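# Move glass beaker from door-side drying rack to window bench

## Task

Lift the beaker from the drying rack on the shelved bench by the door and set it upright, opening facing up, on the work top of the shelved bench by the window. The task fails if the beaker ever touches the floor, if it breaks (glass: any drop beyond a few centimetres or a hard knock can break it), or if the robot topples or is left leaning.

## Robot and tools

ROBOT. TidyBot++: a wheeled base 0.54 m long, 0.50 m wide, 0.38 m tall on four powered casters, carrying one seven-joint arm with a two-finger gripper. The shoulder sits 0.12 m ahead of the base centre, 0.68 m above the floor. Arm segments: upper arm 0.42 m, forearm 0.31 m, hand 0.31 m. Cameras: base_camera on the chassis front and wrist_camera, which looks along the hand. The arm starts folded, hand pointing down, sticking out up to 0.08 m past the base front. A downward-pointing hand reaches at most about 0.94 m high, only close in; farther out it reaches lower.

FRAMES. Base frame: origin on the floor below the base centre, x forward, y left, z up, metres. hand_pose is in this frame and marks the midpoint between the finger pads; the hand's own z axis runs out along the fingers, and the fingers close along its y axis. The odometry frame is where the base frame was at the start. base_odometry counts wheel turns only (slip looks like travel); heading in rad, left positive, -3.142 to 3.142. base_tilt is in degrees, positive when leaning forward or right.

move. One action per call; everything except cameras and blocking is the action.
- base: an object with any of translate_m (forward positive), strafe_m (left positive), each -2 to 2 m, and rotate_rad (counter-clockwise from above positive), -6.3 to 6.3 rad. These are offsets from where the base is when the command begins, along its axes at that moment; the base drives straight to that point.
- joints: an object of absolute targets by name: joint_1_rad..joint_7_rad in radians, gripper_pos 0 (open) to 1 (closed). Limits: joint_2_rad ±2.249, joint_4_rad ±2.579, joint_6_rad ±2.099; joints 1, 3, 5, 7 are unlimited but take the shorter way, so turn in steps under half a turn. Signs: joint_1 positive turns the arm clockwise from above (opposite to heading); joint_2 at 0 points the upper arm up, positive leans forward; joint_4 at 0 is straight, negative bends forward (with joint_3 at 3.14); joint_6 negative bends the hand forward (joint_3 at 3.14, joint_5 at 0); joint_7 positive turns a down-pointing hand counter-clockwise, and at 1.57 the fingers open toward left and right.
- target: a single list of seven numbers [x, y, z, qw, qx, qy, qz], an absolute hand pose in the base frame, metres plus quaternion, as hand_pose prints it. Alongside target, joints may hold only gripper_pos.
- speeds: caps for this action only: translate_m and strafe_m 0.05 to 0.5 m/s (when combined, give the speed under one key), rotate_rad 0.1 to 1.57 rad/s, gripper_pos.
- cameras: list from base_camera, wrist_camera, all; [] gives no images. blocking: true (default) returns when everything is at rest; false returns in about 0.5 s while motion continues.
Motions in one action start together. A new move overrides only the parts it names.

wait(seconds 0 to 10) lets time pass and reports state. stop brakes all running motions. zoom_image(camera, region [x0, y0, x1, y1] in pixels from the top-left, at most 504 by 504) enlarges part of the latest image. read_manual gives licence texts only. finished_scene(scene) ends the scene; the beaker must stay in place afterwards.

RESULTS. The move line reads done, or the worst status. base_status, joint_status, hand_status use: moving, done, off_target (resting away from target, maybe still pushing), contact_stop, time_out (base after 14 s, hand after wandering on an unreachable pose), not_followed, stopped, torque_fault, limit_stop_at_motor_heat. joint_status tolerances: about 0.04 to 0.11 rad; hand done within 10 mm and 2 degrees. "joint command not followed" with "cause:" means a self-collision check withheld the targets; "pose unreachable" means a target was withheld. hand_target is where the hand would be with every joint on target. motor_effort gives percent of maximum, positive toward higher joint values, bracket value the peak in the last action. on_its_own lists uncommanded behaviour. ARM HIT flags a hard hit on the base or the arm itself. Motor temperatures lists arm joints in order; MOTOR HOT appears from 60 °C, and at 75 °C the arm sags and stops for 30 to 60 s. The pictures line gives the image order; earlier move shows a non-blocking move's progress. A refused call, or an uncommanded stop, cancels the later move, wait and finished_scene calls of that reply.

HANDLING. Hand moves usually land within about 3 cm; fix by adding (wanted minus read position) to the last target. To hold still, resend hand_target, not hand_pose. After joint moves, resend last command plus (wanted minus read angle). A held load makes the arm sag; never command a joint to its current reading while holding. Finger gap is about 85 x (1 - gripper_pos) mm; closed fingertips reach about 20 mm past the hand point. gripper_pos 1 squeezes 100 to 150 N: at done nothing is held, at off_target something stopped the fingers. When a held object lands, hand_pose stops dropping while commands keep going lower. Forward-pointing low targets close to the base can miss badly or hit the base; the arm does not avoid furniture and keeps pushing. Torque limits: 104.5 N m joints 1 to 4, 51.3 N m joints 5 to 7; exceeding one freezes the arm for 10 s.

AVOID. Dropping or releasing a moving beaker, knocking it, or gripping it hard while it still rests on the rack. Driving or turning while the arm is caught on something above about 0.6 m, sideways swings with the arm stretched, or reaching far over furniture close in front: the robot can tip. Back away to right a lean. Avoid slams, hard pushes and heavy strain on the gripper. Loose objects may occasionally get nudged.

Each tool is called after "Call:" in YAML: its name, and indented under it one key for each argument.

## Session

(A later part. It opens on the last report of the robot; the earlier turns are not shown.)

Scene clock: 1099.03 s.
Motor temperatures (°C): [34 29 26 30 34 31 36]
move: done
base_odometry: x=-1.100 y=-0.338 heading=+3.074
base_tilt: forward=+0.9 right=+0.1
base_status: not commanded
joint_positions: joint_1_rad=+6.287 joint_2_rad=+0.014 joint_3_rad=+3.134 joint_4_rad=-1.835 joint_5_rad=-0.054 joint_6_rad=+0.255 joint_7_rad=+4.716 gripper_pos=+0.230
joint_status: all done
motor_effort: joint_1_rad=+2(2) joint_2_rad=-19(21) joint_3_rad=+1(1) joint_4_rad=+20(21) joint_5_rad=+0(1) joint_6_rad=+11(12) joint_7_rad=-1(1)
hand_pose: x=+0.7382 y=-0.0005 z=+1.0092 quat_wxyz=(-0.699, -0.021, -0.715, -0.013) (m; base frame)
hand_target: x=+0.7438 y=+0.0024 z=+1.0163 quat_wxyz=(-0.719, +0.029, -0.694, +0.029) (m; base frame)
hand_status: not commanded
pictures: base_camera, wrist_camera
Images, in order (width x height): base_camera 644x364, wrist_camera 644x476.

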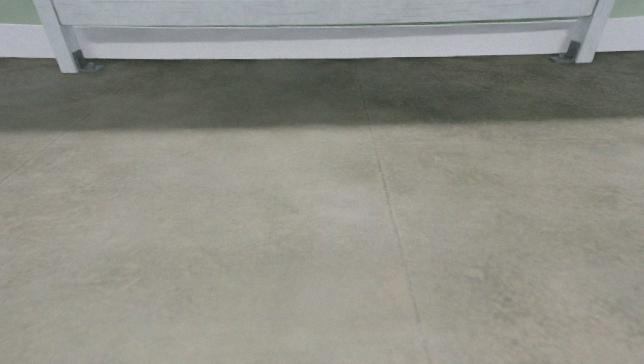

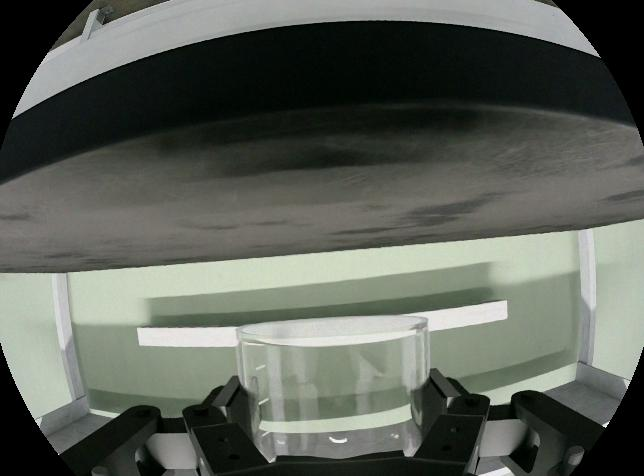

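Call:
move:
  joints: {"joint_2_rad": 0.07, "joint_4_rad": -1.92, "joint_6_rad": 0.46}

Scene clock: 1157.70 s.
Motor temperatures (°C): [34 29 26 30 34 31 36]
move: done
base_odometry: x=-1.100 y=-0.338 heading=+3.074
base_tilt: forward=+0.8 right=+0.1
base_status: not commanded
joint_positions: joint_1_rad=+6.287 joint_2_rad=+0.046 joint_3_rad=+3.134 joint_4_rad=-1.904 joint_5_rad=-0.054 joint_6_rad=+0.370 joint_7_rad=+4.716 gripper_pos=+0.230
joint_status: all done
motor_effort: joint_1_rad=+1(2) joint_2_rad=-20(21) joint_3_rad=+1(1) joint_4_rad=+19(20) joint_5_rad=+0(1) joint_6_rad=+10(12) joint_7_rad=-1(1)
hand_pose: x=+0.7417 y=-0.0024 z=+0.9825 quat_wxyz=(-0.703, -0.022, -0.710, -0.011) (m; base frame)
hand_target: x=+0.7466 y=+0.0024 z=+0.9863 quat_wxyz=(-0.721, +0.029, -0.692, +0.029) (m; base frame)
hand_status: not commanded
pictures: base_camera, wrist_camera
Images, in order (width x height): base_camera 644x364, wrist_camera 644x476.

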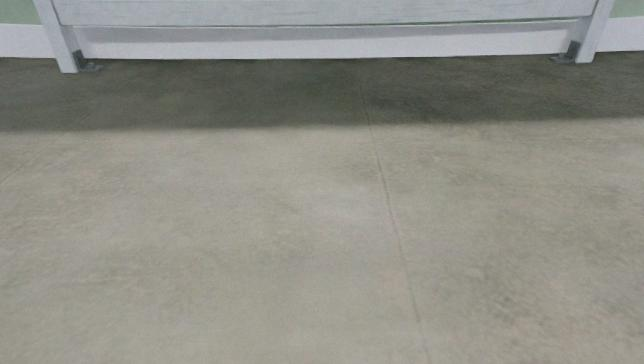

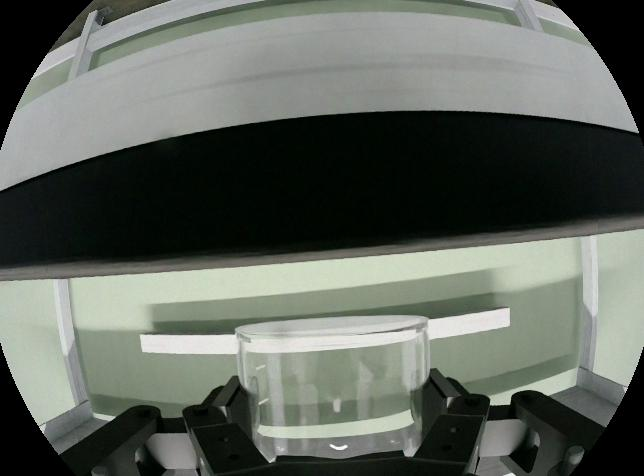

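Call:
move:
  base: {"translate_m": -0.038}
  speeds: {"translate_m": 0.1}
  cameras: []

Call:
move:
  joints: {"joint_2_rad": 0.085, "joint_4_rad": -1.95, "joint_6_rad": 0.505}

Scene clock: 1177.80 s.
Motor temperatures (°C): [34 29 26 30 34 32 36]
move: done
base_odometry: x=-1.062 y=-0.340 heading=+3.073
base_tilt: forward=+0.8 right=+0.0
base_status: done
joint_positions: joint_1_rad=+6.287 joint_2_rad=+0.051 joint_3_rad=+3.134 joint_4_rad=-1.904 joint_5_rad=-0.054 joint_6_rad=+0.371 joint_7_rad=+4.716 gripper_pos=+0.230
joint_status: not commanded
motor_effort: joint_1_rad=+1(2) joint_2_rad=-20(22) joint_3_rad=+1(1) joint_4_rad=+19(20) joint_5_rad=+0(1) joint_6_rad=+11(11) joint_7_rad=-1(1)
hand_pose: x=+0.7431 y=-0.0025 z=+0.9797 quat_wxyz=(-0.702, -0.022, -0.712, -0.011) (m; base frame)
hand_target: x=+0.7466 y=+0.0024 z=+0.9863 quat_wxyz=(-0.721, +0.029, -0.692, +0.029) (m; base frame)
hand_status: not commanded
pictures: none
No camera images: "cameras" was empty.

Scene clock: 1178.47 s.
Motor temperatures (°C): [34 29 26 30 34 32 36]
move: done
base_odometry: x=-1.062 y=-0.340 heading=+3.073
base_tilt: forward=+0.8 right=+0.1
base_status: not commanded
joint_positions: joint_1_rad=+6.287 joint_2_rad=+0.058 joint_3_rad=+3.134 joint_4_rad=-1.933 joint_5_rad=-0.054 joint_6_rad=+0.418 joint_7_rad=+4.716 gripper_pos=+0.230
joint_status: all done
motor_effort: joint_1_rad=+1(2) joint_2_rad=-20(21) joint_3_rad=+1(1) joint_4_rad=+19(20) joint_5_rad=+0(1) joint_6_rad=+11(11) joint_7_rad=-1(1)
hand_pose: x=+0.7415 y=-0.0032 z=+0.9725 quat_wxyz=(-0.706, -0.023, -0.708, -0.010) (m; base frame)
hand_target: x=+0.7468 y=+0.0024 z=+0.9730 quat_wxyz=(-0.721, +0.029, -0.692, +0.029) (m; base frame)
hand_status: not commanded
pictures: base_camera, wrist_camera
Images, in order (width x height): base_camera 644x364, wrist_camera 644x476.

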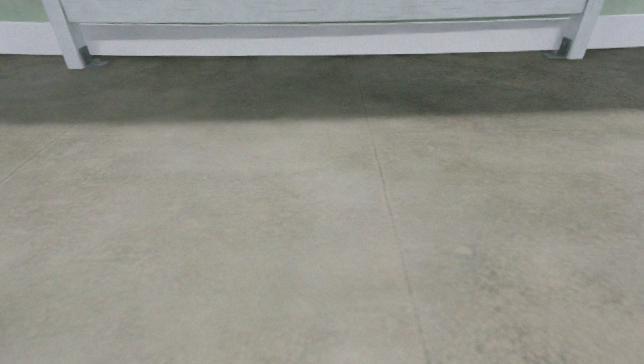

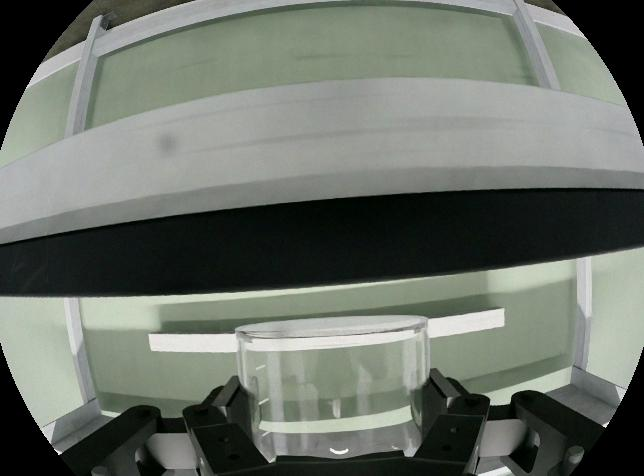

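Call:
move:
  joints: {"joint_2_rad": 0.102, "joint_4_rad": -1.985, "joint_6_rad": 0.555}
  cameras: []

Call:
move:
  joints: {"joint_2_rad": 0.108, "joint_4_rad": -2.0, "joint_6_rad": 0.575}
  cameras: ["wrist_camera"]

Scene clock: 1188.67 s.
Motor temperatures (°C): [34 29 26 30 34 32 36]
move: done
base_odometry: x=-1.062 y=-0.340 heading=+3.073
base_tilt: forward=+0.8 right=+0.1
base_status: not commanded
joint_positions: joint_1_rad=+6.287 joint_2_rad=+0.072 joint_3_rad=+3.134 joint_4_rad=-1.968 joint_5_rad=-0.054 joint_6_rad=+0.469 joint_7_rad=+4.717 gripper_pos=+0.230
joint_status: all done
motor_effort: joint_1_rad=+2(2) joint_2_rad=-18(21) joint_3_rad=+1(1) joint_4_rad=+17(21) joint_5_rad=+0(1) joint_6_rad=+9(12) joint_7_rad=-1(1)
hand_pose: x=+0.7407 y=-0.0040 z=+0.9592 quat_wxyz=(-0.707, -0.023, -0.707, -0.008) (m; base frame)
hand_target: x=+0.7463 y=+0.0024 z=+0.9573 quat_wxyz=(-0.720, +0.029, -0.693, +0.029) (m; base frame)
hand_status: not commanded
pictures: none
No camera images: "cameras" was empty.

Scene clock: 1189.23 s.
Motor temperatures (°C): [34 29 26 30 34 32 36]
move: done
base_odometry: x=-1.062 y=-0.340 heading=+3.073
base_tilt: forward=+0.8 right=+0.1
base_status: not commanded
joint_positions: joint_1_rad=+6.287 joint_2_rad=+0.073 joint_3_rad=+3.134 joint_4_rad=-1.978 joint_5_rad=-0.054 joint_6_rad=+0.492 joint_7_rad=+4.717 gripper_pos=+0.230
joint_status: all done
motor_effort: joint_1_rad=+1(2) joint_2_rad=-19(20) joint_3_rad=+0(1) joint_4_rad=+18(19) joint_5_rad=+0(1) joint_6_rad=+10(11) joint_7_rad=-1(1)
hand_pose: x=+0.7397 y=-0.0043 z=+0.9595 quat_wxyz=(-0.711, -0.023, -0.703, -0.008) (m; base frame)
hand_target: x=+0.7455 y=+0.0024 z=+0.9510 quat_wxyz=(-0.720, +0.029, -0.693, +0.029) (m; base frame)
hand_status: not commanded
pictures: wrist_camera
Images, in order (width x height): wrist_camera 644x476.

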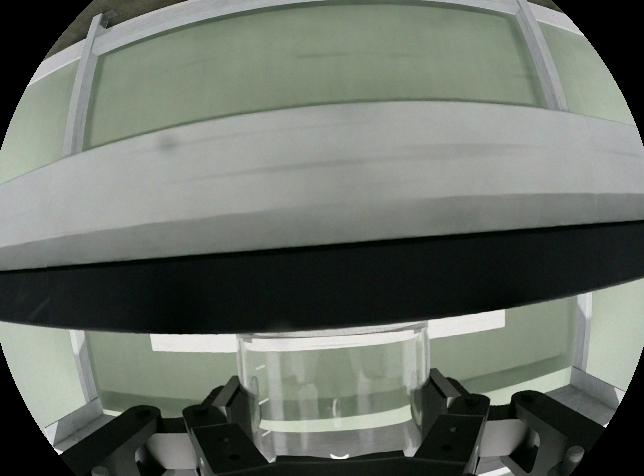

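Call:
move:
  joints: {"joint_2_rad": 0.118, "joint_4_rad": -2.015, "joint_6_rad": 0.575}
  cameras: ["wrist_camera"]

Call:
zoom_image:
  camera: "wrist_camera"
  region: [180, 220, 484, 470]

Scene clock: 1204.37 s.
Motor temperatures (°C): [34 29 26 30 34 32 36]
move: done
base_odometry: x=-1.062 y=-0.340 heading=+3.073
base_tilt: forward=+0.8 right=+0.1
base_status: not commanded
joint_positions: joint_1_rad=+6.287 joint_2_rad=+0.074 joint_3_rad=+3.134 joint_4_rad=-1.982 joint_5_rad=-0.053 joint_6_rad=+0.501 joint_7_rad=+4.717 gripper_pos=+0.230
joint_status: all done
motor_effort: joint_1_rad=+2(2) joint_2_rad=-18(19) joint_3_rad=+1(1) joint_4_rad=+16(18) joint_5_rad=+0(1) joint_6_rad=+8(10) joint_7_rad=-1(1)
hand_pose: x=+0.7394 y=-0.0044 z=+0.9593 quat_wxyz=(-0.712, -0.022, -0.701, -0.007) (m; base frame)
hand_target: x=+0.7458 y=+0.0024 z=+0.9360 quat_wxyz=(-0.711, +0.030, -0.702, +0.029) (m; base frame)
hand_status: not commanded
pictures: wrist_camera
Images, in order (width x height): wrist_camera 644x476.

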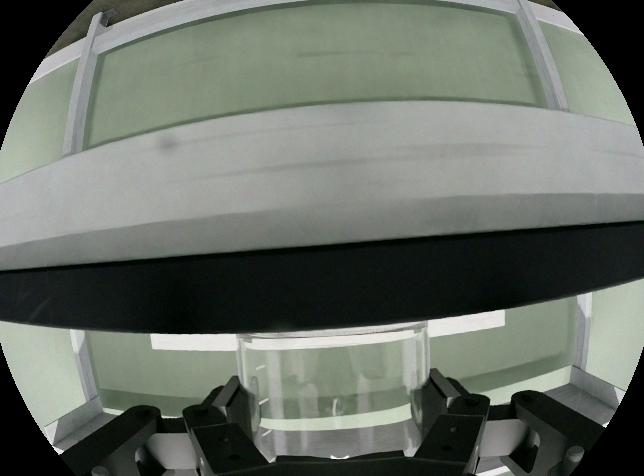

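Scaled by 1.658.

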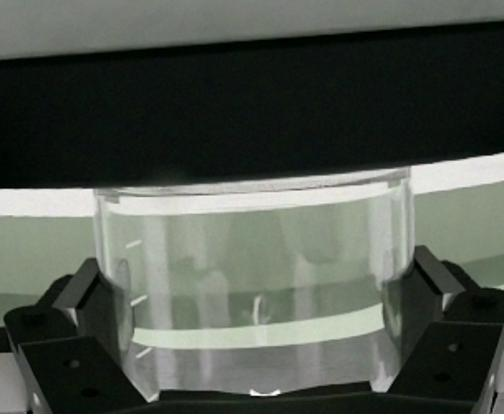

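Call:
move:
  joints: {"joint_2_rad": 0.128, "joint_4_rad": -2.035, "joint_6_rad": 0.61}
  cameras: ["wrist_camera"]

Call:
zoom_image:
  camera: "wrist_camera"
  region: [210, 290, 460, 380]

Scene clock: 1222.87 s.
Motor temperatures (°C): [34 29 26 30 34 32 36]
move: done
base_odometry: x=-1.062 y=-0.340 heading=+3.073
base_tilt: forward=+0.8 right=+0.1
base_status: not commanded
joint_positions: joint_1_rad=+6.287 joint_2_rad=+0.080 joint_3_rad=+3.134 joint_4_rad=-1.999 joint_5_rad=-0.053 joint_6_rad=+0.545 joint_7_rad=+4.718 gripper_pos=+0.230
joint_status: all done
motor_effort: joint_1_rad=+2(2) joint_2_rad=-17(18) joint_3_rad=+1(1) joint_4_rad=+16(17) joint_5_rad=+0(1) joint_6_rad=+7(9) joint_7_rad=-1(2)
hand_pose: x=+0.7380 y=-0.0049 z=+0.9596 quat_wxyz=(-0.720, -0.022, -0.694, -0.006) (m; base frame)
hand_target: x=+0.7448 y=+0.0024 z=+0.9292 quat_wxyz=(-0.713, +0.029, -0.700, +0.029) (m; base frame)
hand_status: not commanded
pictures: wrist_camera
Images, in order (width x height): wrist_camera 644x476.

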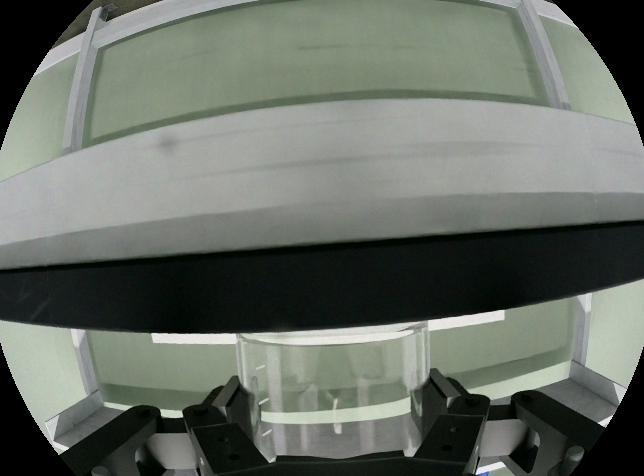

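Scaled by 2.016.

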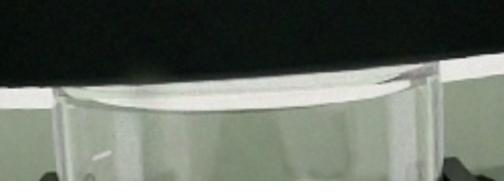

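Call:
move:
  joints: {"joint_2_rad": 0.106, "joint_4_rad": -2.0, "joint_6_rad": 0.56}
  cameras: []

Call:
move:
  joints: {"gripper_pos": 0.2}
  cameras: ["wrist_camera"]

Call:
zoom_image:
  camera: "wrist_camera"
  region: [180, 270, 484, 470]

Scene clock: 1244.60 s.
Motor temperatures (°C): [34 29 26 30 34 32 36]
move: done
base_odometry: x=-1.062 y=-0.340 heading=+3.073
base_tilt: forward=+0.8 right=+0.1
base_status: not commanded
joint_positions: joint_1_rad=+6.287 joint_2_rad=+0.080 joint_3_rad=+3.134 joint_4_rad=-1.999 joint_5_rad=-0.052 joint_6_rad=+0.545 joint_7_rad=+4.718 gripper_pos=+0.230
joint_status: all done
motor_effort: joint_1_rad=+2(2) joint_2_rad=-18(18) joint_3_rad=+1(1) joint_4_rad=+16(16) joint_5_rad=+0(1) joint_6_rad=+8(9) joint_7_rad=-1(1)
hand_pose: x=+0.7380 y=-0.0049 z=+0.9597 quat_wxyz=(-0.720, -0.022, -0.694, -0.006) (m; base frame)
hand_target: x=+0.7451 y=+0.0024 z=+0.9476 quat_wxyz=(-0.715, +0.029, -0.698, +0.029) (m; base frame)
hand_status: not commanded
pictures: none
No camera images: "cameras" was empty.

Scene clock: 1245.40 s.
Motor temperatures (°C): [34 29 26 30 34 32 36]
move: done
base_odometry: x=-1.062 y=-0.340 heading=+3.073
base_tilt: forward=+0.9 right=+0.1
base_status: not commanded
joint_positions: joint_1_rad=+6.287 joint_2_rad=+0.081 joint_3_rad=+3.134 joint_4_rad=-1.999 joint_5_rad=-0.052 joint_6_rad=+0.545 joint_7_rad=+4.718 gripper_pos=+0.200
joint_status: all done
motor_effort: joint_1_rad=+1(2) joint_2_rad=-19(20) joint_3_rad=+1(1) joint_4_rad=+18(18) joint_5_rad=+0(1) joint_6_rad=+9(11) joint_7_rad=-1(1)
hand_pose: x=+0.7385 y=-0.0049 z=+0.9587 quat_wxyz=(-0.719, -0.022, -0.694, -0.006) (m; base frame)
hand_target: x=+0.7451 y=+0.0024 z=+0.9476 quat_wxyz=(-0.715, +0.029, -0.698, +0.029) (m; base frame)
hand_status: not commanded
pictures: wrist_camera
Images, in order (width x height): wrist_camera 644x476.

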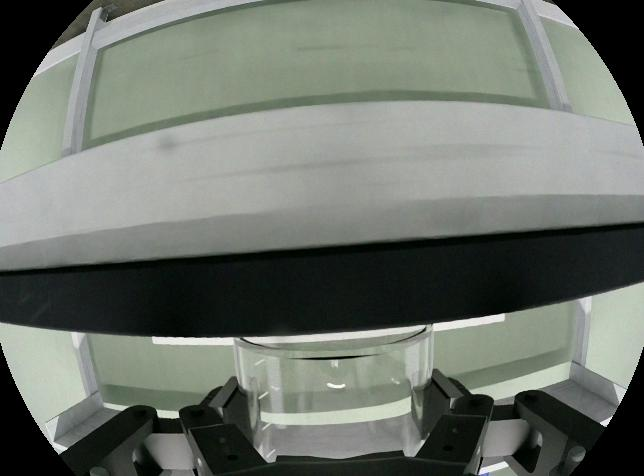

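Scaled by 1.658.

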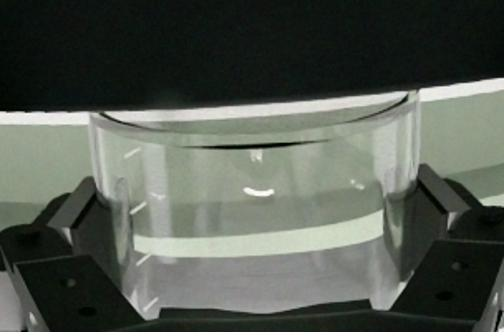

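Call:
wait:
  seconds: 1
  cameras: ["wrist_camera"]

Call:
zoom_image:
  camera: "wrist_camera"
  region: [220, 310, 450, 470]

Scene clock: 1256.93 s.
Motor temperatures (°C): [34 29 26 30 34 31 36]
base_odometry: x=-1.062 y=-0.340 heading=+3.073
base_tilt: forward=+0.8 right=+0.1
base_status: not commanded
joint_positions: joint_1_rad=+6.287 joint_2_rad=+0.081 joint_3_rad=+3.134 joint_4_rad=-1.999 joint_5_rad=-0.052 joint_6_rad=+0.545 joint_7_rad=+4.718 gripper_pos=+0.200
joint_status: all done
motor_effort: joint_1_rad=+2(2) joint_2_rad=-19(20) joint_3_rad=+1(1) joint_4_rad=+17(18) joint_5_rad=+0(1) joint_6_rad=+9(11) joint_7_rad=-1(1)
hand_pose: x=+0.7385 y=-0.0049 z=+0.9587 quat_wxyz=(-0.719, -0.022, -0.694, -0.006) (m; base frame)
hand_target: x=+0.7451 y=+0.0024 z=+0.9476 quat_wxyz=(-0.715, +0.029, -0.698, +0.029) (m; base frame)
hand_status: not commanded
wait: 1.00 s; at rest from the start
pictures: wrist_camera
Images, in order (width x height): wrist_camera 644x476.

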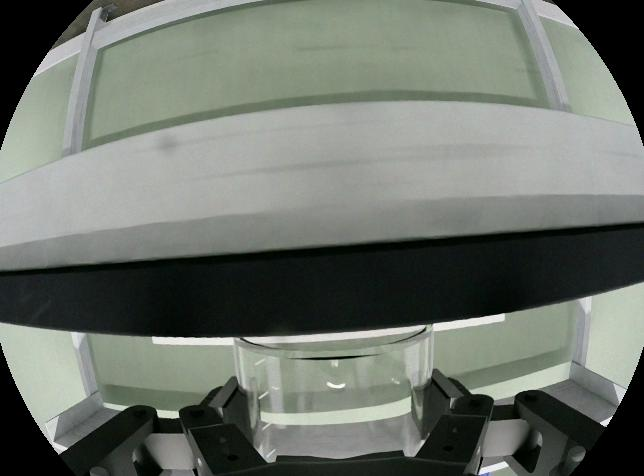

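Scaled by 2.191.

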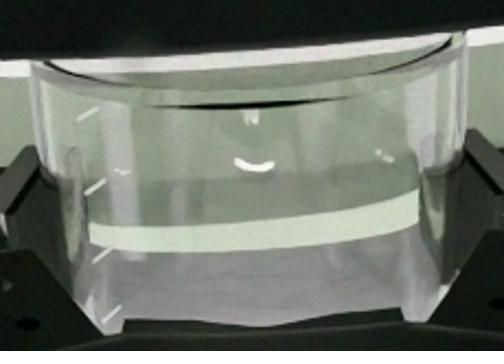

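Call:
move:
  joints: {"gripper_pos": 0.5}
  cameras: ["wrist_camera"]

Call:
move:
  joints: {"joint_2_rad": 0.06, "joint_4_rad": -1.93, "joint_6_rad": 0.43}
  cameras: ["wrist_camera"]

Scene clock: 1273.67 s.
Motor temperatures (°C): [34 28 26 30 34 31 36]
move: off_target
base_odometry: x=-1.062 y=-0.340 heading=+3.073
base_tilt: forward=+0.8 right=+0.1
base_status: not commanded
joint_positions: joint_1_rad=+6.287 joint_2_rad=+0.081 joint_3_rad=+3.134 joint_4_rad=-1.999 joint_5_rad=-0.052 joint_6_rad=+0.545 joint_7_rad=+4.718 gripper_pos=+0.230
joint_status: gripper_pos off_target (ended at +0.230, target +0.500)
motor_effort: joint_1_rad=+1(2) joint_2_rad=-19(20) joint_3_rad=+1(1) joint_4_rad=+17(18) joint_5_rad=+1(1) joint_6_rad=+10(11) joint_7_rad=-1(1)
hand_pose: x=+0.7385 y=-0.0049 z=+0.9587 quat_wxyz=(-0.719, -0.022, -0.694, -0.006) (m; base frame)
hand_target: x=+0.7451 y=+0.0024 z=+0.9476 quat_wxyz=(-0.715, +0.029, -0.698, +0.029) (m; base frame)
hand_status: not commanded
pictures: wrist_camera
Images, in order (width x height): wrist_camera 644x476.

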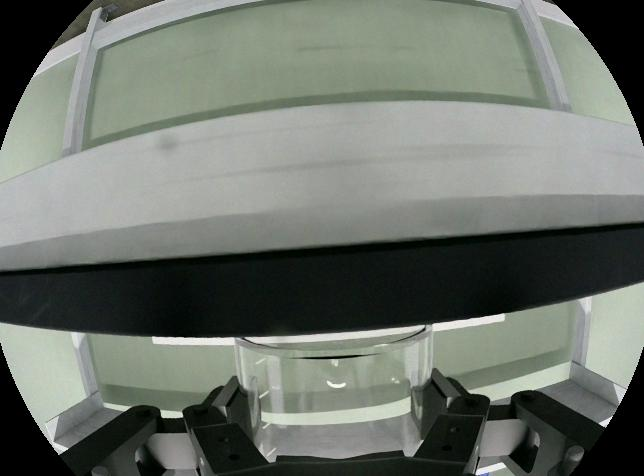

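Scene clock: 1274.47 s.
Motor temperatures (°C): [34 28 26 30 34 31 36]
move: done
base_odometry: x=-1.062 y=-0.340 heading=+3.073
base_tilt: forward=+0.8 right=+0.0
base_status: not commanded
joint_positions: joint_1_rad=+6.287 joint_2_rad=+0.080 joint_3_rad=+3.134 joint_4_rad=-1.969 joint_5_rad=-0.052 joint_6_rad=+0.488 joint_7_rad=+4.718 gripper_pos=+0.230
joint_status: all done
motor_effort: joint_1_rad=+2(2) joint_2_rad=-20(21) joint_3_rad=+1(1) joint_4_rad=+18(19) joint_5_rad=+0(1) joint_6_rad=+10(11) joint_7_rad=-1(2)
hand_pose: x=+0.7430 y=-0.0041 z=+0.9594 quat_wxyz=(-0.710, -0.022, -0.703, -0.007) (m; base frame)
hand_target: x=+0.7426 y=+0.0024 z=+0.9772 quat_wxyz=(-0.710, +0.030, -0.703, +0.029) (m; base frame)
hand_status: not commanded
pictures: wrist_camera
Images, in order (width x height): wrist_camera 644x476.

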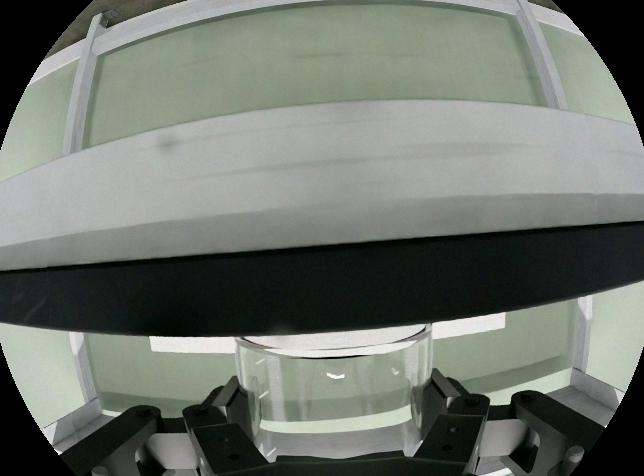

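Call:
move:
  joints: {"joint_2_rad": 0.03, "joint_4_rad": -1.88, "joint_6_rad": 0.37}
  cameras: ["wrist_camera"]

Scene clock: 1283.40 s.
Motor temperatures (°C): [34 29 26 30 34 31 36]
move: done
base_odometry: x=-1.062 y=-0.340 heading=+3.073
base_tilt: forward=+0.8 right=+0.1
base_status: not commanded
joint_positions: joint_1_rad=+6.287 joint_2_rad=+0.063 joint_3_rad=+3.134 joint_4_rad=-1.924 joint_5_rad=-0.052 joint_6_rad=+0.443 joint_7_rad=+4.718 gripper_pos=+0.230
joint_status: all done
motor_effort: joint_1_rad=+2(2) joint_2_rad=-21(22) joint_3_rad=+1(1) joint_4_rad=+19(20) joint_5_rad=+1(1) joint_6_rad=+10(11) joint_7_rad=-1(1)
hand_pose: x=+0.7440 y=-0.0034 z=+0.9834 quat_wxyz=(-0.717, -0.022, -0.697, -0.009) (m; base frame)
hand_target: x=+0.7392 y=+0.0024 z=+1.0074 quat_wxyz=(-0.717, +0.029, -0.696, +0.029) (m; base frame)
hand_status: not commanded
pictures: wrist_camera
Images, in order (width x height): wrist_camera 644x476.

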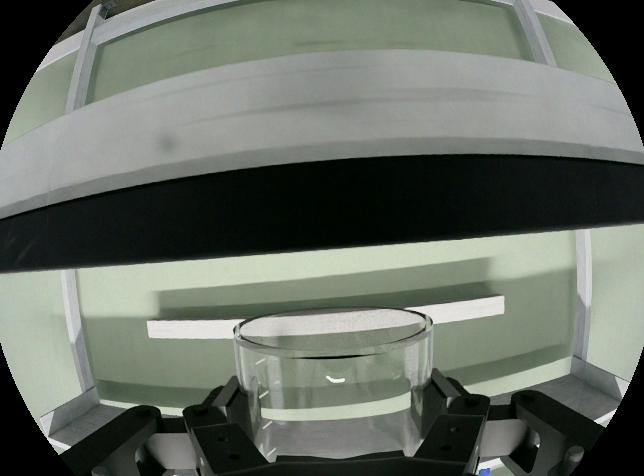

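Call:
move:
  base: {"translate_m": 0.036}
  speeds: {"translate_m": 0.08}
  cameras: []

Call:
move:
  joints: {"joint_2_rad": 0.085, "joint_4_rad": -1.97, "joint_6_rad": 0.5}
  cameras: ["wrist_camera"]

Scene clock: 1295.73 s.
Motor temperatures (°C): [34 29 26 30 34 31 36]
move: done
base_odometry: x=-1.098 y=-0.338 heading=+3.074
base_tilt: forward=+0.8 right=+0.1
base_status: done
joint_positions: joint_1_rad=+6.287 joint_2_rad=+0.058 joint_3_rad=+3.134 joint_4_rad=-1.923 joint_5_rad=-0.052 joint_6_rad=+0.443 joint_7_rad=+4.718 gripper_pos=+0.230
joint_status: not commanded
motor_effort: joint_1_rad=+2(2) joint_2_rad=-20(22) joint_3_rad=+1(2) joint_4_rad=+18(20) joint_5_rad=+1(1) joint_6_rad=+10(11) joint_7_rad=-1(1)
hand_pose: x=+0.7425 y=-0.0035 z=+0.9867 quat_wxyz=(-0.718, -0.022, -0.695, -0.009) (m; base frame)
hand_target: x=+0.7392 y=+0.0024 z=+1.0074 quat_wxyz=(-0.717, +0.029, -0.696, +0.029) (m; base frame)
hand_status: not commanded
pictures: none
No camera images: "cameras" was empty.

Scene clock: 1296.60 s.
Motor temperatures (°C): [34 29 26 30 34 31 36]
move: done
base_odometry: x=-1.098 y=-0.338 heading=+3.074
base_tilt: forward=+0.8 right=+0.1
base_status: not commanded
joint_positions: joint_1_rad=+6.287 joint_2_rad=+0.065 joint_3_rad=+3.134 joint_4_rad=-1.960 joint_5_rad=-0.052 joint_6_rad=+0.454 joint_7_rad=+4.718 gripper_pos=+0.230
joint_status: all done
motor_effort: joint_1_rad=+2(2) joint_2_rad=-20(21) joint_3_rad=+0(1) joint_4_rad=+18(20) joint_5_rad=+0(1) joint_6_rad=+11(11) joint_7_rad=-1(1)
hand_pose: x=+0.7399 y=-0.0037 z=+0.9635 quat_wxyz=(-0.707, -0.022, -0.707, -0.008) (m; base frame)
hand_target: x=+0.7442 y=+0.0024 z=+0.9596 quat_wxyz=(-0.712, +0.030, -0.701, +0.029) (m; base frame)
hand_status: not commanded
pictures: wrist_camera
Images, in order (width x height): wrist_camera 644x476.

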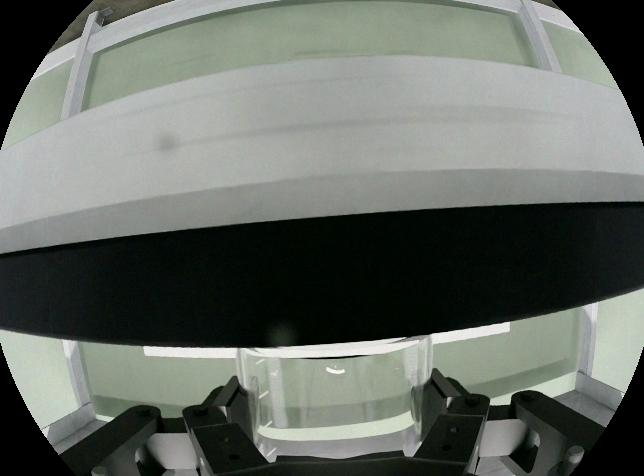

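Call:
move:
  joints: {"joint_2_rad": 0.092, "joint_4_rad": -1.985, "joint_6_rad": 0.525}
  cameras: ["wrist_camera"]

Call:
zoom_image:
  camera: "wrist_camera"
  region: [220, 310, 450, 470]

Scene clock: 1313.03 s.
Motor temperatures (°C): [34 29 26 30 34 31 36]
move: done
base_odometry: x=-1.098 y=-0.338 heading=+3.074
base_tilt: forward=+0.8 right=+0.1
base_status: not commanded
joint_positions: joint_1_rad=+6.287 joint_2_rad=+0.065 joint_3_rad=+3.134 joint_4_rad=-1.970 joint_5_rad=-0.052 joint_6_rad=+0.460 joint_7_rad=+4.718 gripper_pos=+0.230
joint_status: all done
motor_effort: joint_1_rad=+2(2) joint_2_rad=-20(20) joint_3_rad=+1(1) joint_4_rad=+18(20) joint_5_rad=+0(1) joint_6_rad=+10(12) joint_7_rad=-1(1)
hand_pose: x=+0.7387 y=-0.0038 z=+0.9594 quat_wxyz=(-0.705, -0.022, -0.708, -0.008) (m; base frame)
hand_target: x=+0.7438 y=+0.0024 z=+0.9542 quat_wxyz=(-0.713, +0.029, -0.700, +0.029) (m; base frame)
hand_status: not commanded
pictures: wrist_camera
Images, in order (width x height): wrist_camera 644x476.

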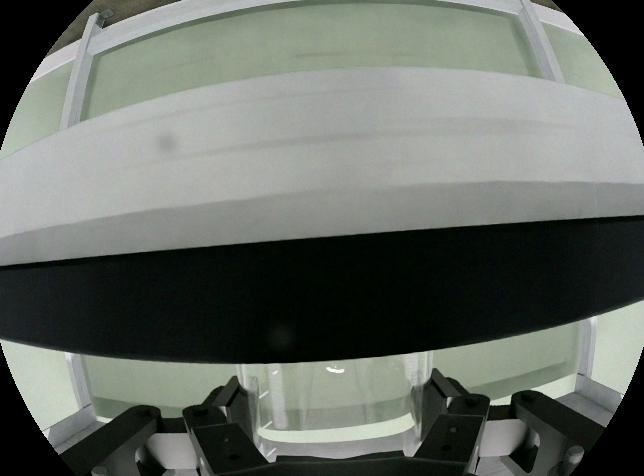

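Scaled by 2.191.

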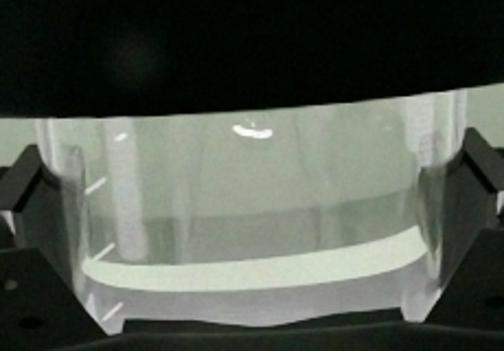

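Bottom now hidden. Small steps more.

Call:
move:
  joints: {"joint_2_rad": 0.098, "joint_4_rad": -1.992, "joint_6_rad": 0.535}
  cameras: []

Call:
move:
  joints: {"joint_2_rad": 0.103, "joint_4_rad": -2.0, "joint_6_rad": 0.545}
  cameras: ["wrist_camera"]

Call:
move:
  joints: {"joint_2_rad": 0.108, "joint_4_rad": -2.008, "joint_6_rad": 0.555}
  cameras: ["wrist_camera"]

Scene clock: 1326.93 s.
Motor temperatures (°C): [34 29 26 30 34 31 36]
move: done
base_odometry: x=-1.098 y=-0.338 heading=+3.074
base_tilt: forward=+0.8 right=+0.1
base_status: not commanded
joint_positions: joint_1_rad=+6.287 joint_2_rad=+0.066 joint_3_rad=+3.134 joint_4_rad=-1.972 joint_5_rad=-0.052 joint_6_rad=+0.465 joint_7_rad=+4.718 gripper_pos=+0.230
joint_status: all done
motor_effort: joint_1_rad=+2(2) joint_2_rad=-20(20) joint_3_rad=+1(1) joint_4_rad=+19(19) joint_5_rad=+0(1) joint_6_rad=+10(11) joint_7_rad=-1(1)
hand_pose: x=+0.7387 y=-0.0039 z=+0.9592 quat_wxyz=(-0.706, -0.022, -0.708, -0.008) (m; base frame)
hand_target: x=+0.7443 y=+0.0024 z=+0.9495 quat_wxyz=(-0.712, +0.030, -0.701, +0.029) (m; base frame)
hand_status: not commanded
pictures: none
No camera images: "cameras" was empty.

Scene clock: 1327.43 s.
Motor temperatures (°C): [34 29 26 30 34 31 36]
move: done
base_odometry: x=-1.098 y=-0.338 heading=+3.074
base_tilt: forward=+0.8 right=+0.1
base_status: not commanded
joint_positions: joint_1_rad=+6.287 joint_2_rad=+0.067 joint_3_rad=+3.134 joint_4_rad=-1.975 joint_5_rad=-0.052 joint_6_rad=+0.473 joint_7_rad=+4.718 gripper_pos=+0.230
joint_status: all done
motor_effort: joint_1_rad=+2(2) joint_2_rad=-19(20) joint_3_rad=+1(1) joint_4_rad=+17(19) joint_5_rad=+0(1) joint_6_rad=+9(10) joint_7_rad=-1(1)
hand_pose: x=+0.7384 y=-0.0040 z=+0.9591 quat_wxyz=(-0.707, -0.022, -0.707, -0.008) (m; base frame)
hand_target: x=+0.7444 y=+0.0024 z=+0.9448 quat_wxyz=(-0.711, +0.030, -0.702, +0.029) (m; base frame)
hand_status: not commanded
pictures: wrist_camera
Images, in order (width x height): wrist_camera 644x476.

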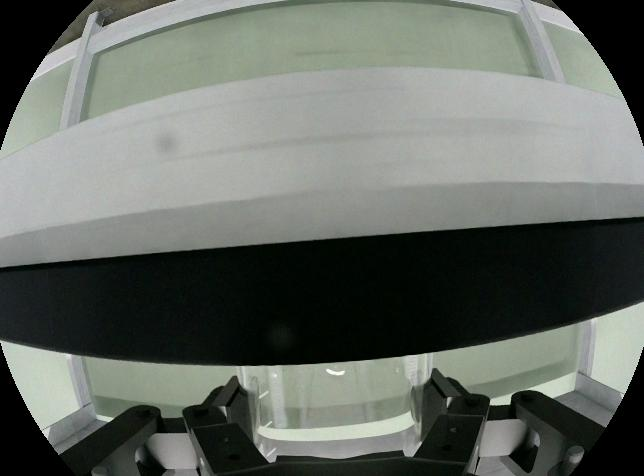

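Scene clock: 1327.93 s.
Motor temperatures (°C): [34 29 26 30 34 31 36]
move: done
base_odometry: x=-1.098 y=-0.338 heading=+3.074
base_tilt: forward=+0.8 right=+0.1
base_status: not commanded
joint_positions: joint_1_rad=+6.287 joint_2_rad=+0.068 joint_3_rad=+3.134 joint_4_rad=-1.979 joint_5_rad=-0.052 joint_6_rad=+0.483 joint_7_rad=+4.718 gripper_pos=+0.230
joint_status: all done
motor_effort: joint_1_rad=+1(2) joint_2_rad=-18(20) joint_3_rad=+1(1) joint_4_rad=+17(18) joint_5_rad=+0(1) joint_6_rad=+9(10) joint_7_rad=-1(1)
hand_pose: x=+0.7382 y=-0.0041 z=+0.9589 quat_wxyz=(-0.709, -0.022, -0.705, -0.007) (m; base frame)
hand_target: x=+0.7444 y=+0.0024 z=+0.9401 quat_wxyz=(-0.710, +0.030, -0.703, +0.029) (m; base frame)
hand_status: not commanded
pictures: wrist_camera
Images, in order (width x height): wrist_camera 644x476.

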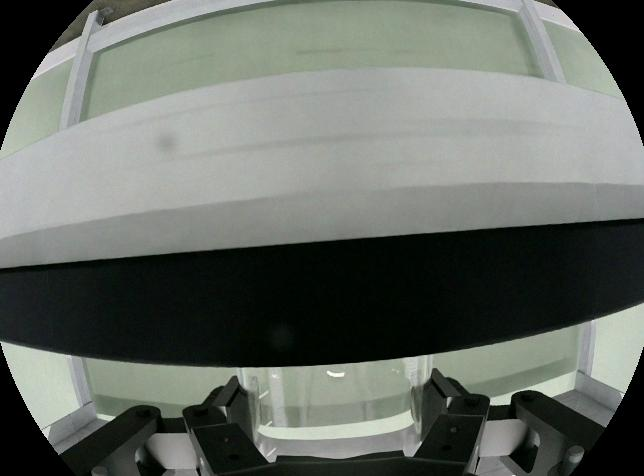

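Call:
move:
  joints: {"gripper_pos": 0.2}
  cameras: ["wrist_camera"]

Call:
move:
  joints: {"gripper_pos": 0.1}
  cameras: ["wrist_camera"]

Scene clock: 1334.87 s.
Motor temperatures (°C): [34 29 26 30 34 31 36]
move: done
base_odometry: x=-1.098 y=-0.338 heading=+3.074
base_tilt: forward=+0.8 right=+0.1
base_status: not commanded
joint_positions: joint_1_rad=+6.287 joint_2_rad=+0.069 joint_3_rad=+3.134 joint_4_rad=-1.980 joint_5_rad=-0.052 joint_6_rad=+0.483 joint_7_rad=+4.718 gripper_pos=+0.200
joint_status: all done
motor_effort: joint_1_rad=+2(2) joint_2_rad=-18(19) joint_3_rad=+1(1) joint_4_rad=+16(18) joint_5_rad=+0(1) joint_6_rad=+8(10) joint_7_rad=-1(1)
hand_pose: x=+0.7383 y=-0.0041 z=+0.9582 quat_wxyz=(-0.709, -0.022, -0.705, -0.007) (m; base frame)
hand_target: x=+0.7444 y=+0.0024 z=+0.9401 quat_wxyz=(-0.710, +0.030, -0.703, +0.029) (m; base frame)
hand_status: not commanded
pictures: wrist_camera
Images, in order (width x height): wrist_camera 644x476.

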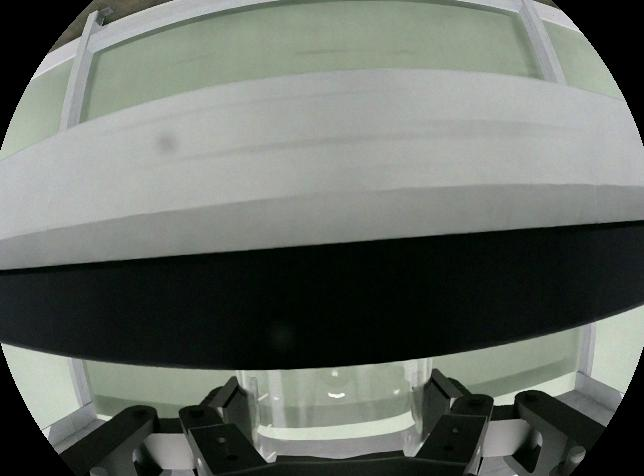

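Scene clock: 1335.40 s.
Motor temperatures (°C): [34 29 26 30 34 31 36]
move: done
base_odometry: x=-1.098 y=-0.338 heading=+3.074
base_tilt: forward=+0.8 right=+0.1
base_status: not commanded
joint_positions: joint_1_rad=+6.287 joint_2_rad=+0.073 joint_3_rad=+3.134 joint_4_rad=-1.983 joint_5_rad=-0.052 joint_6_rad=+0.483 joint_7_rad=+4.718 gripper_pos=+0.100
joint_status: all done
motor_effort: joint_1_rad=+1(2) joint_2_rad=-19(20) joint_3_rad=+1(1) joint_4_rad=+17(18) joint_5_rad=+0(1) joint_6_rad=+9(10) joint_7_rad=-1(2)
hand_pose: x=+0.7388 y=-0.0041 z=+0.9542 quat_wxyz=(-0.706, -0.022, -0.708, -0.007) (m; base frame)
hand_target: x=+0.7444 y=+0.0024 z=+0.9401 quat_wxyz=(-0.710, +0.030, -0.703, +0.029) (m; base frame)
hand_status: not commanded
pictures: wrist_camera
Images, in order (width x height): wrist_camera 644x476.

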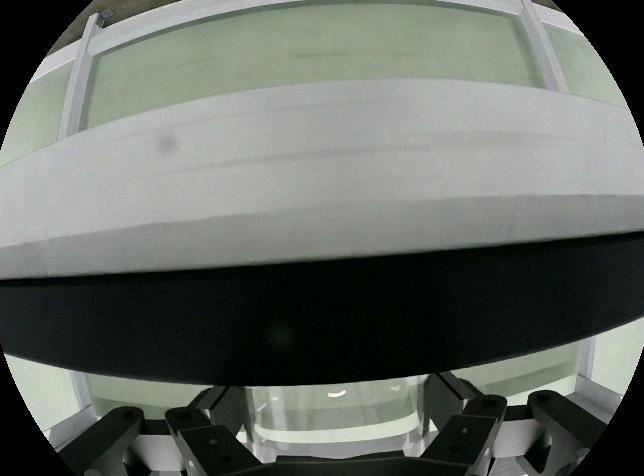

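Call:
move:
  joints: {"gripper_pos": 0.0}
  cameras: ["wrist_camera"]

Call:
zoom_image:
  camera: "wrist_camera"
  region: [180, 330, 500, 476]

Scene clock: 1347.43 s.
Motor temperatures (°C): [34 29 26 30 34 31 36]
move: done
base_odometry: x=-1.098 y=-0.338 heading=+3.074
base_tilt: forward=+0.9 right=+0.1
base_status: not commanded
joint_positions: joint_1_rad=+6.287 joint_2_rad=+0.073 joint_3_rad=+3.134 joint_4_rad=-1.983 joint_5_rad=-0.052 joint_6_rad=+0.483 joint_7_rad=+4.718 gripper_pos=+0.000
joint_status: all done
motor_effort: joint_1_rad=+1(2) joint_2_rad=-19(19) joint_3_rad=+1(1) joint_4_rad=+17(18) joint_5_rad=+0(1) joint_6_rad=+10(10) joint_7_rad=-1(1)
hand_pose: x=+0.7388 y=-0.0041 z=+0.9542 quat_wxyz=(-0.706, -0.022, -0.708, -0.007) (m; base frame)
hand_target: x=+0.7444 y=+0.0024 z=+0.9401 quat_wxyz=(-0.710, +0.030, -0.703, +0.029) (m; base frame)
hand_status: not commanded
pictures: wrist_camera
Images, in order (width x height): wrist_camera 644x476.

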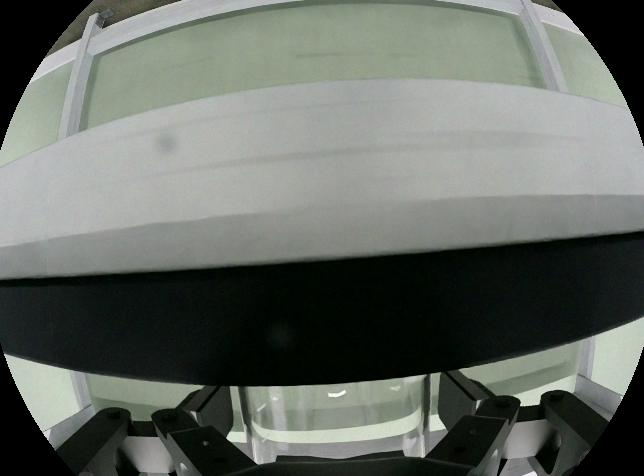

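Scaled by 1.575.

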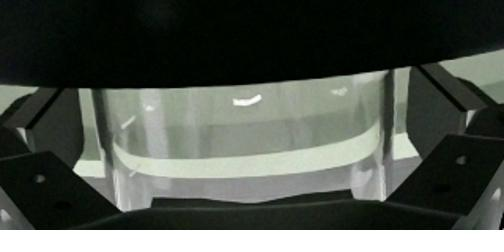

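Clearances both sides. Back away straight.

Call:
move:
  base: {"translate_m": -0.3}
  speeds: {"translate_m": 0.12}
  cameras: ["wrist_camera"]

Call:
move:
  joints: {"joint_2_rad": 0.0, "joint_4_rad": -1.54, "joint_6_rad": 0.0}
  cameras: ["wrist_camera"]

Scene clock: 1358.87 s.
Motor temperatures (°C): [34 28 26 30 34 31 36]
move: done
base_odometry: x=-0.799 y=-0.359 heading=+3.074
base_tilt: forward=+0.8 right=+0.1
base_status: done
joint_positions: joint_1_rad=+6.287 joint_2_rad=+0.081 joint_3_rad=+3.134 joint_4_rad=-1.985 joint_5_rad=-0.052 joint_6_rad=+0.483 joint_7_rad=+4.718 gripper_pos=+0.000
joint_status: not commanded
motor_effort: joint_1_rad=+1(3) joint_2_rad=-19(21) joint_3_rad=+1(2) joint_4_rad=+17(18) joint_5_rad=+0(1) joint_6_rad=+10(11) joint_7_rad=-1(1)
hand_pose: x=+0.7408 y=-0.0042 z=+0.9480 quat_wxyz=(-0.703, -0.022, -0.711, -0.007) (m; base frame)
hand_target: x=+0.7444 y=+0.0024 z=+0.9401 quat_wxyz=(-0.710, +0.030, -0.703, +0.029) (m; base frame)
hand_status: not commanded
pictures: wrist_camera
Images, in order (width x height): wrist_camera 644x476.

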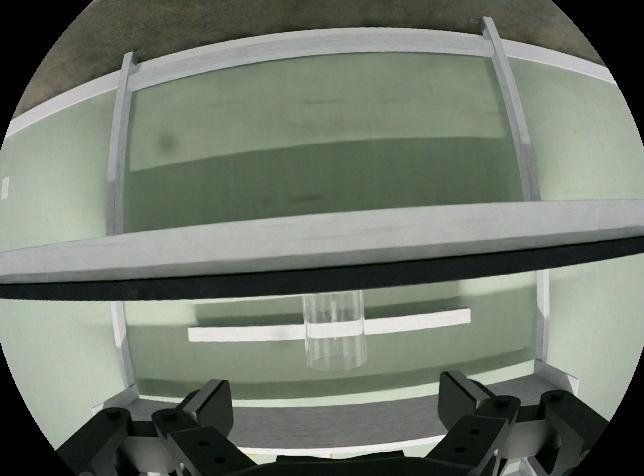

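Scene clock: 1360.83 s.
Motor temperatures (°C): [34 28 26 30 34 31 36]
move: done
base_odometry: x=-0.799 y=-0.359 heading=+3.074
base_tilt: forward=+0.8 right=+0.1
base_status: not commanded
joint_positions: joint_1_rad=+6.287 joint_2_rad=+0.023 joint_3_rad=+3.134 joint_4_rad=-1.579 joint_5_rad=-0.052 joint_6_rad=+0.088 joint_7_rad=+4.718 gripper_pos=+0.000
joint_status: all done
motor_effort: joint_1_rad=+2(2) joint_2_rad=-19(21) joint_3_rad=+0(1) joint_4_rad=+19(20) joint_5_rad=+0(1) joint_6_rad=+9(11) joint_7_rad=-1(1)
hand_pose: x=+0.7537 y=+0.0021 z=+1.1103 quat_wxyz=(-0.727, -0.016, -0.687, -0.016) (m; base frame)
hand_target: x=+0.7443 y=+0.0025 z=+1.1218 quat_wxyz=(-0.717, +0.029, -0.696, +0.029) (m; base frame)
hand_status: not commanded
pictures: wrist_camera
Images, in order (width x height): wrist_camera 644x476.

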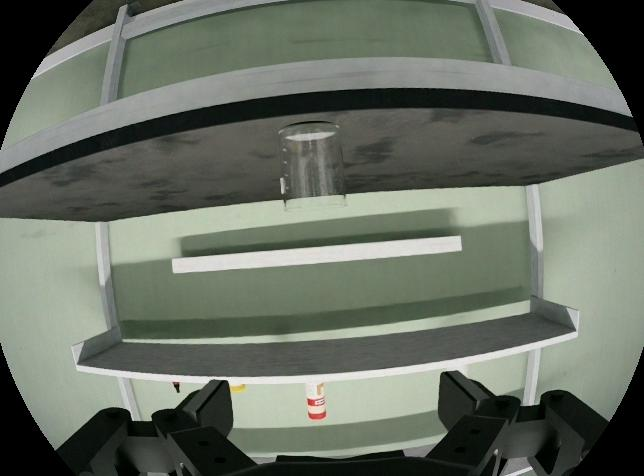

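Call:
finished_scene:
  scene: 2

The scene is finished: the task was done.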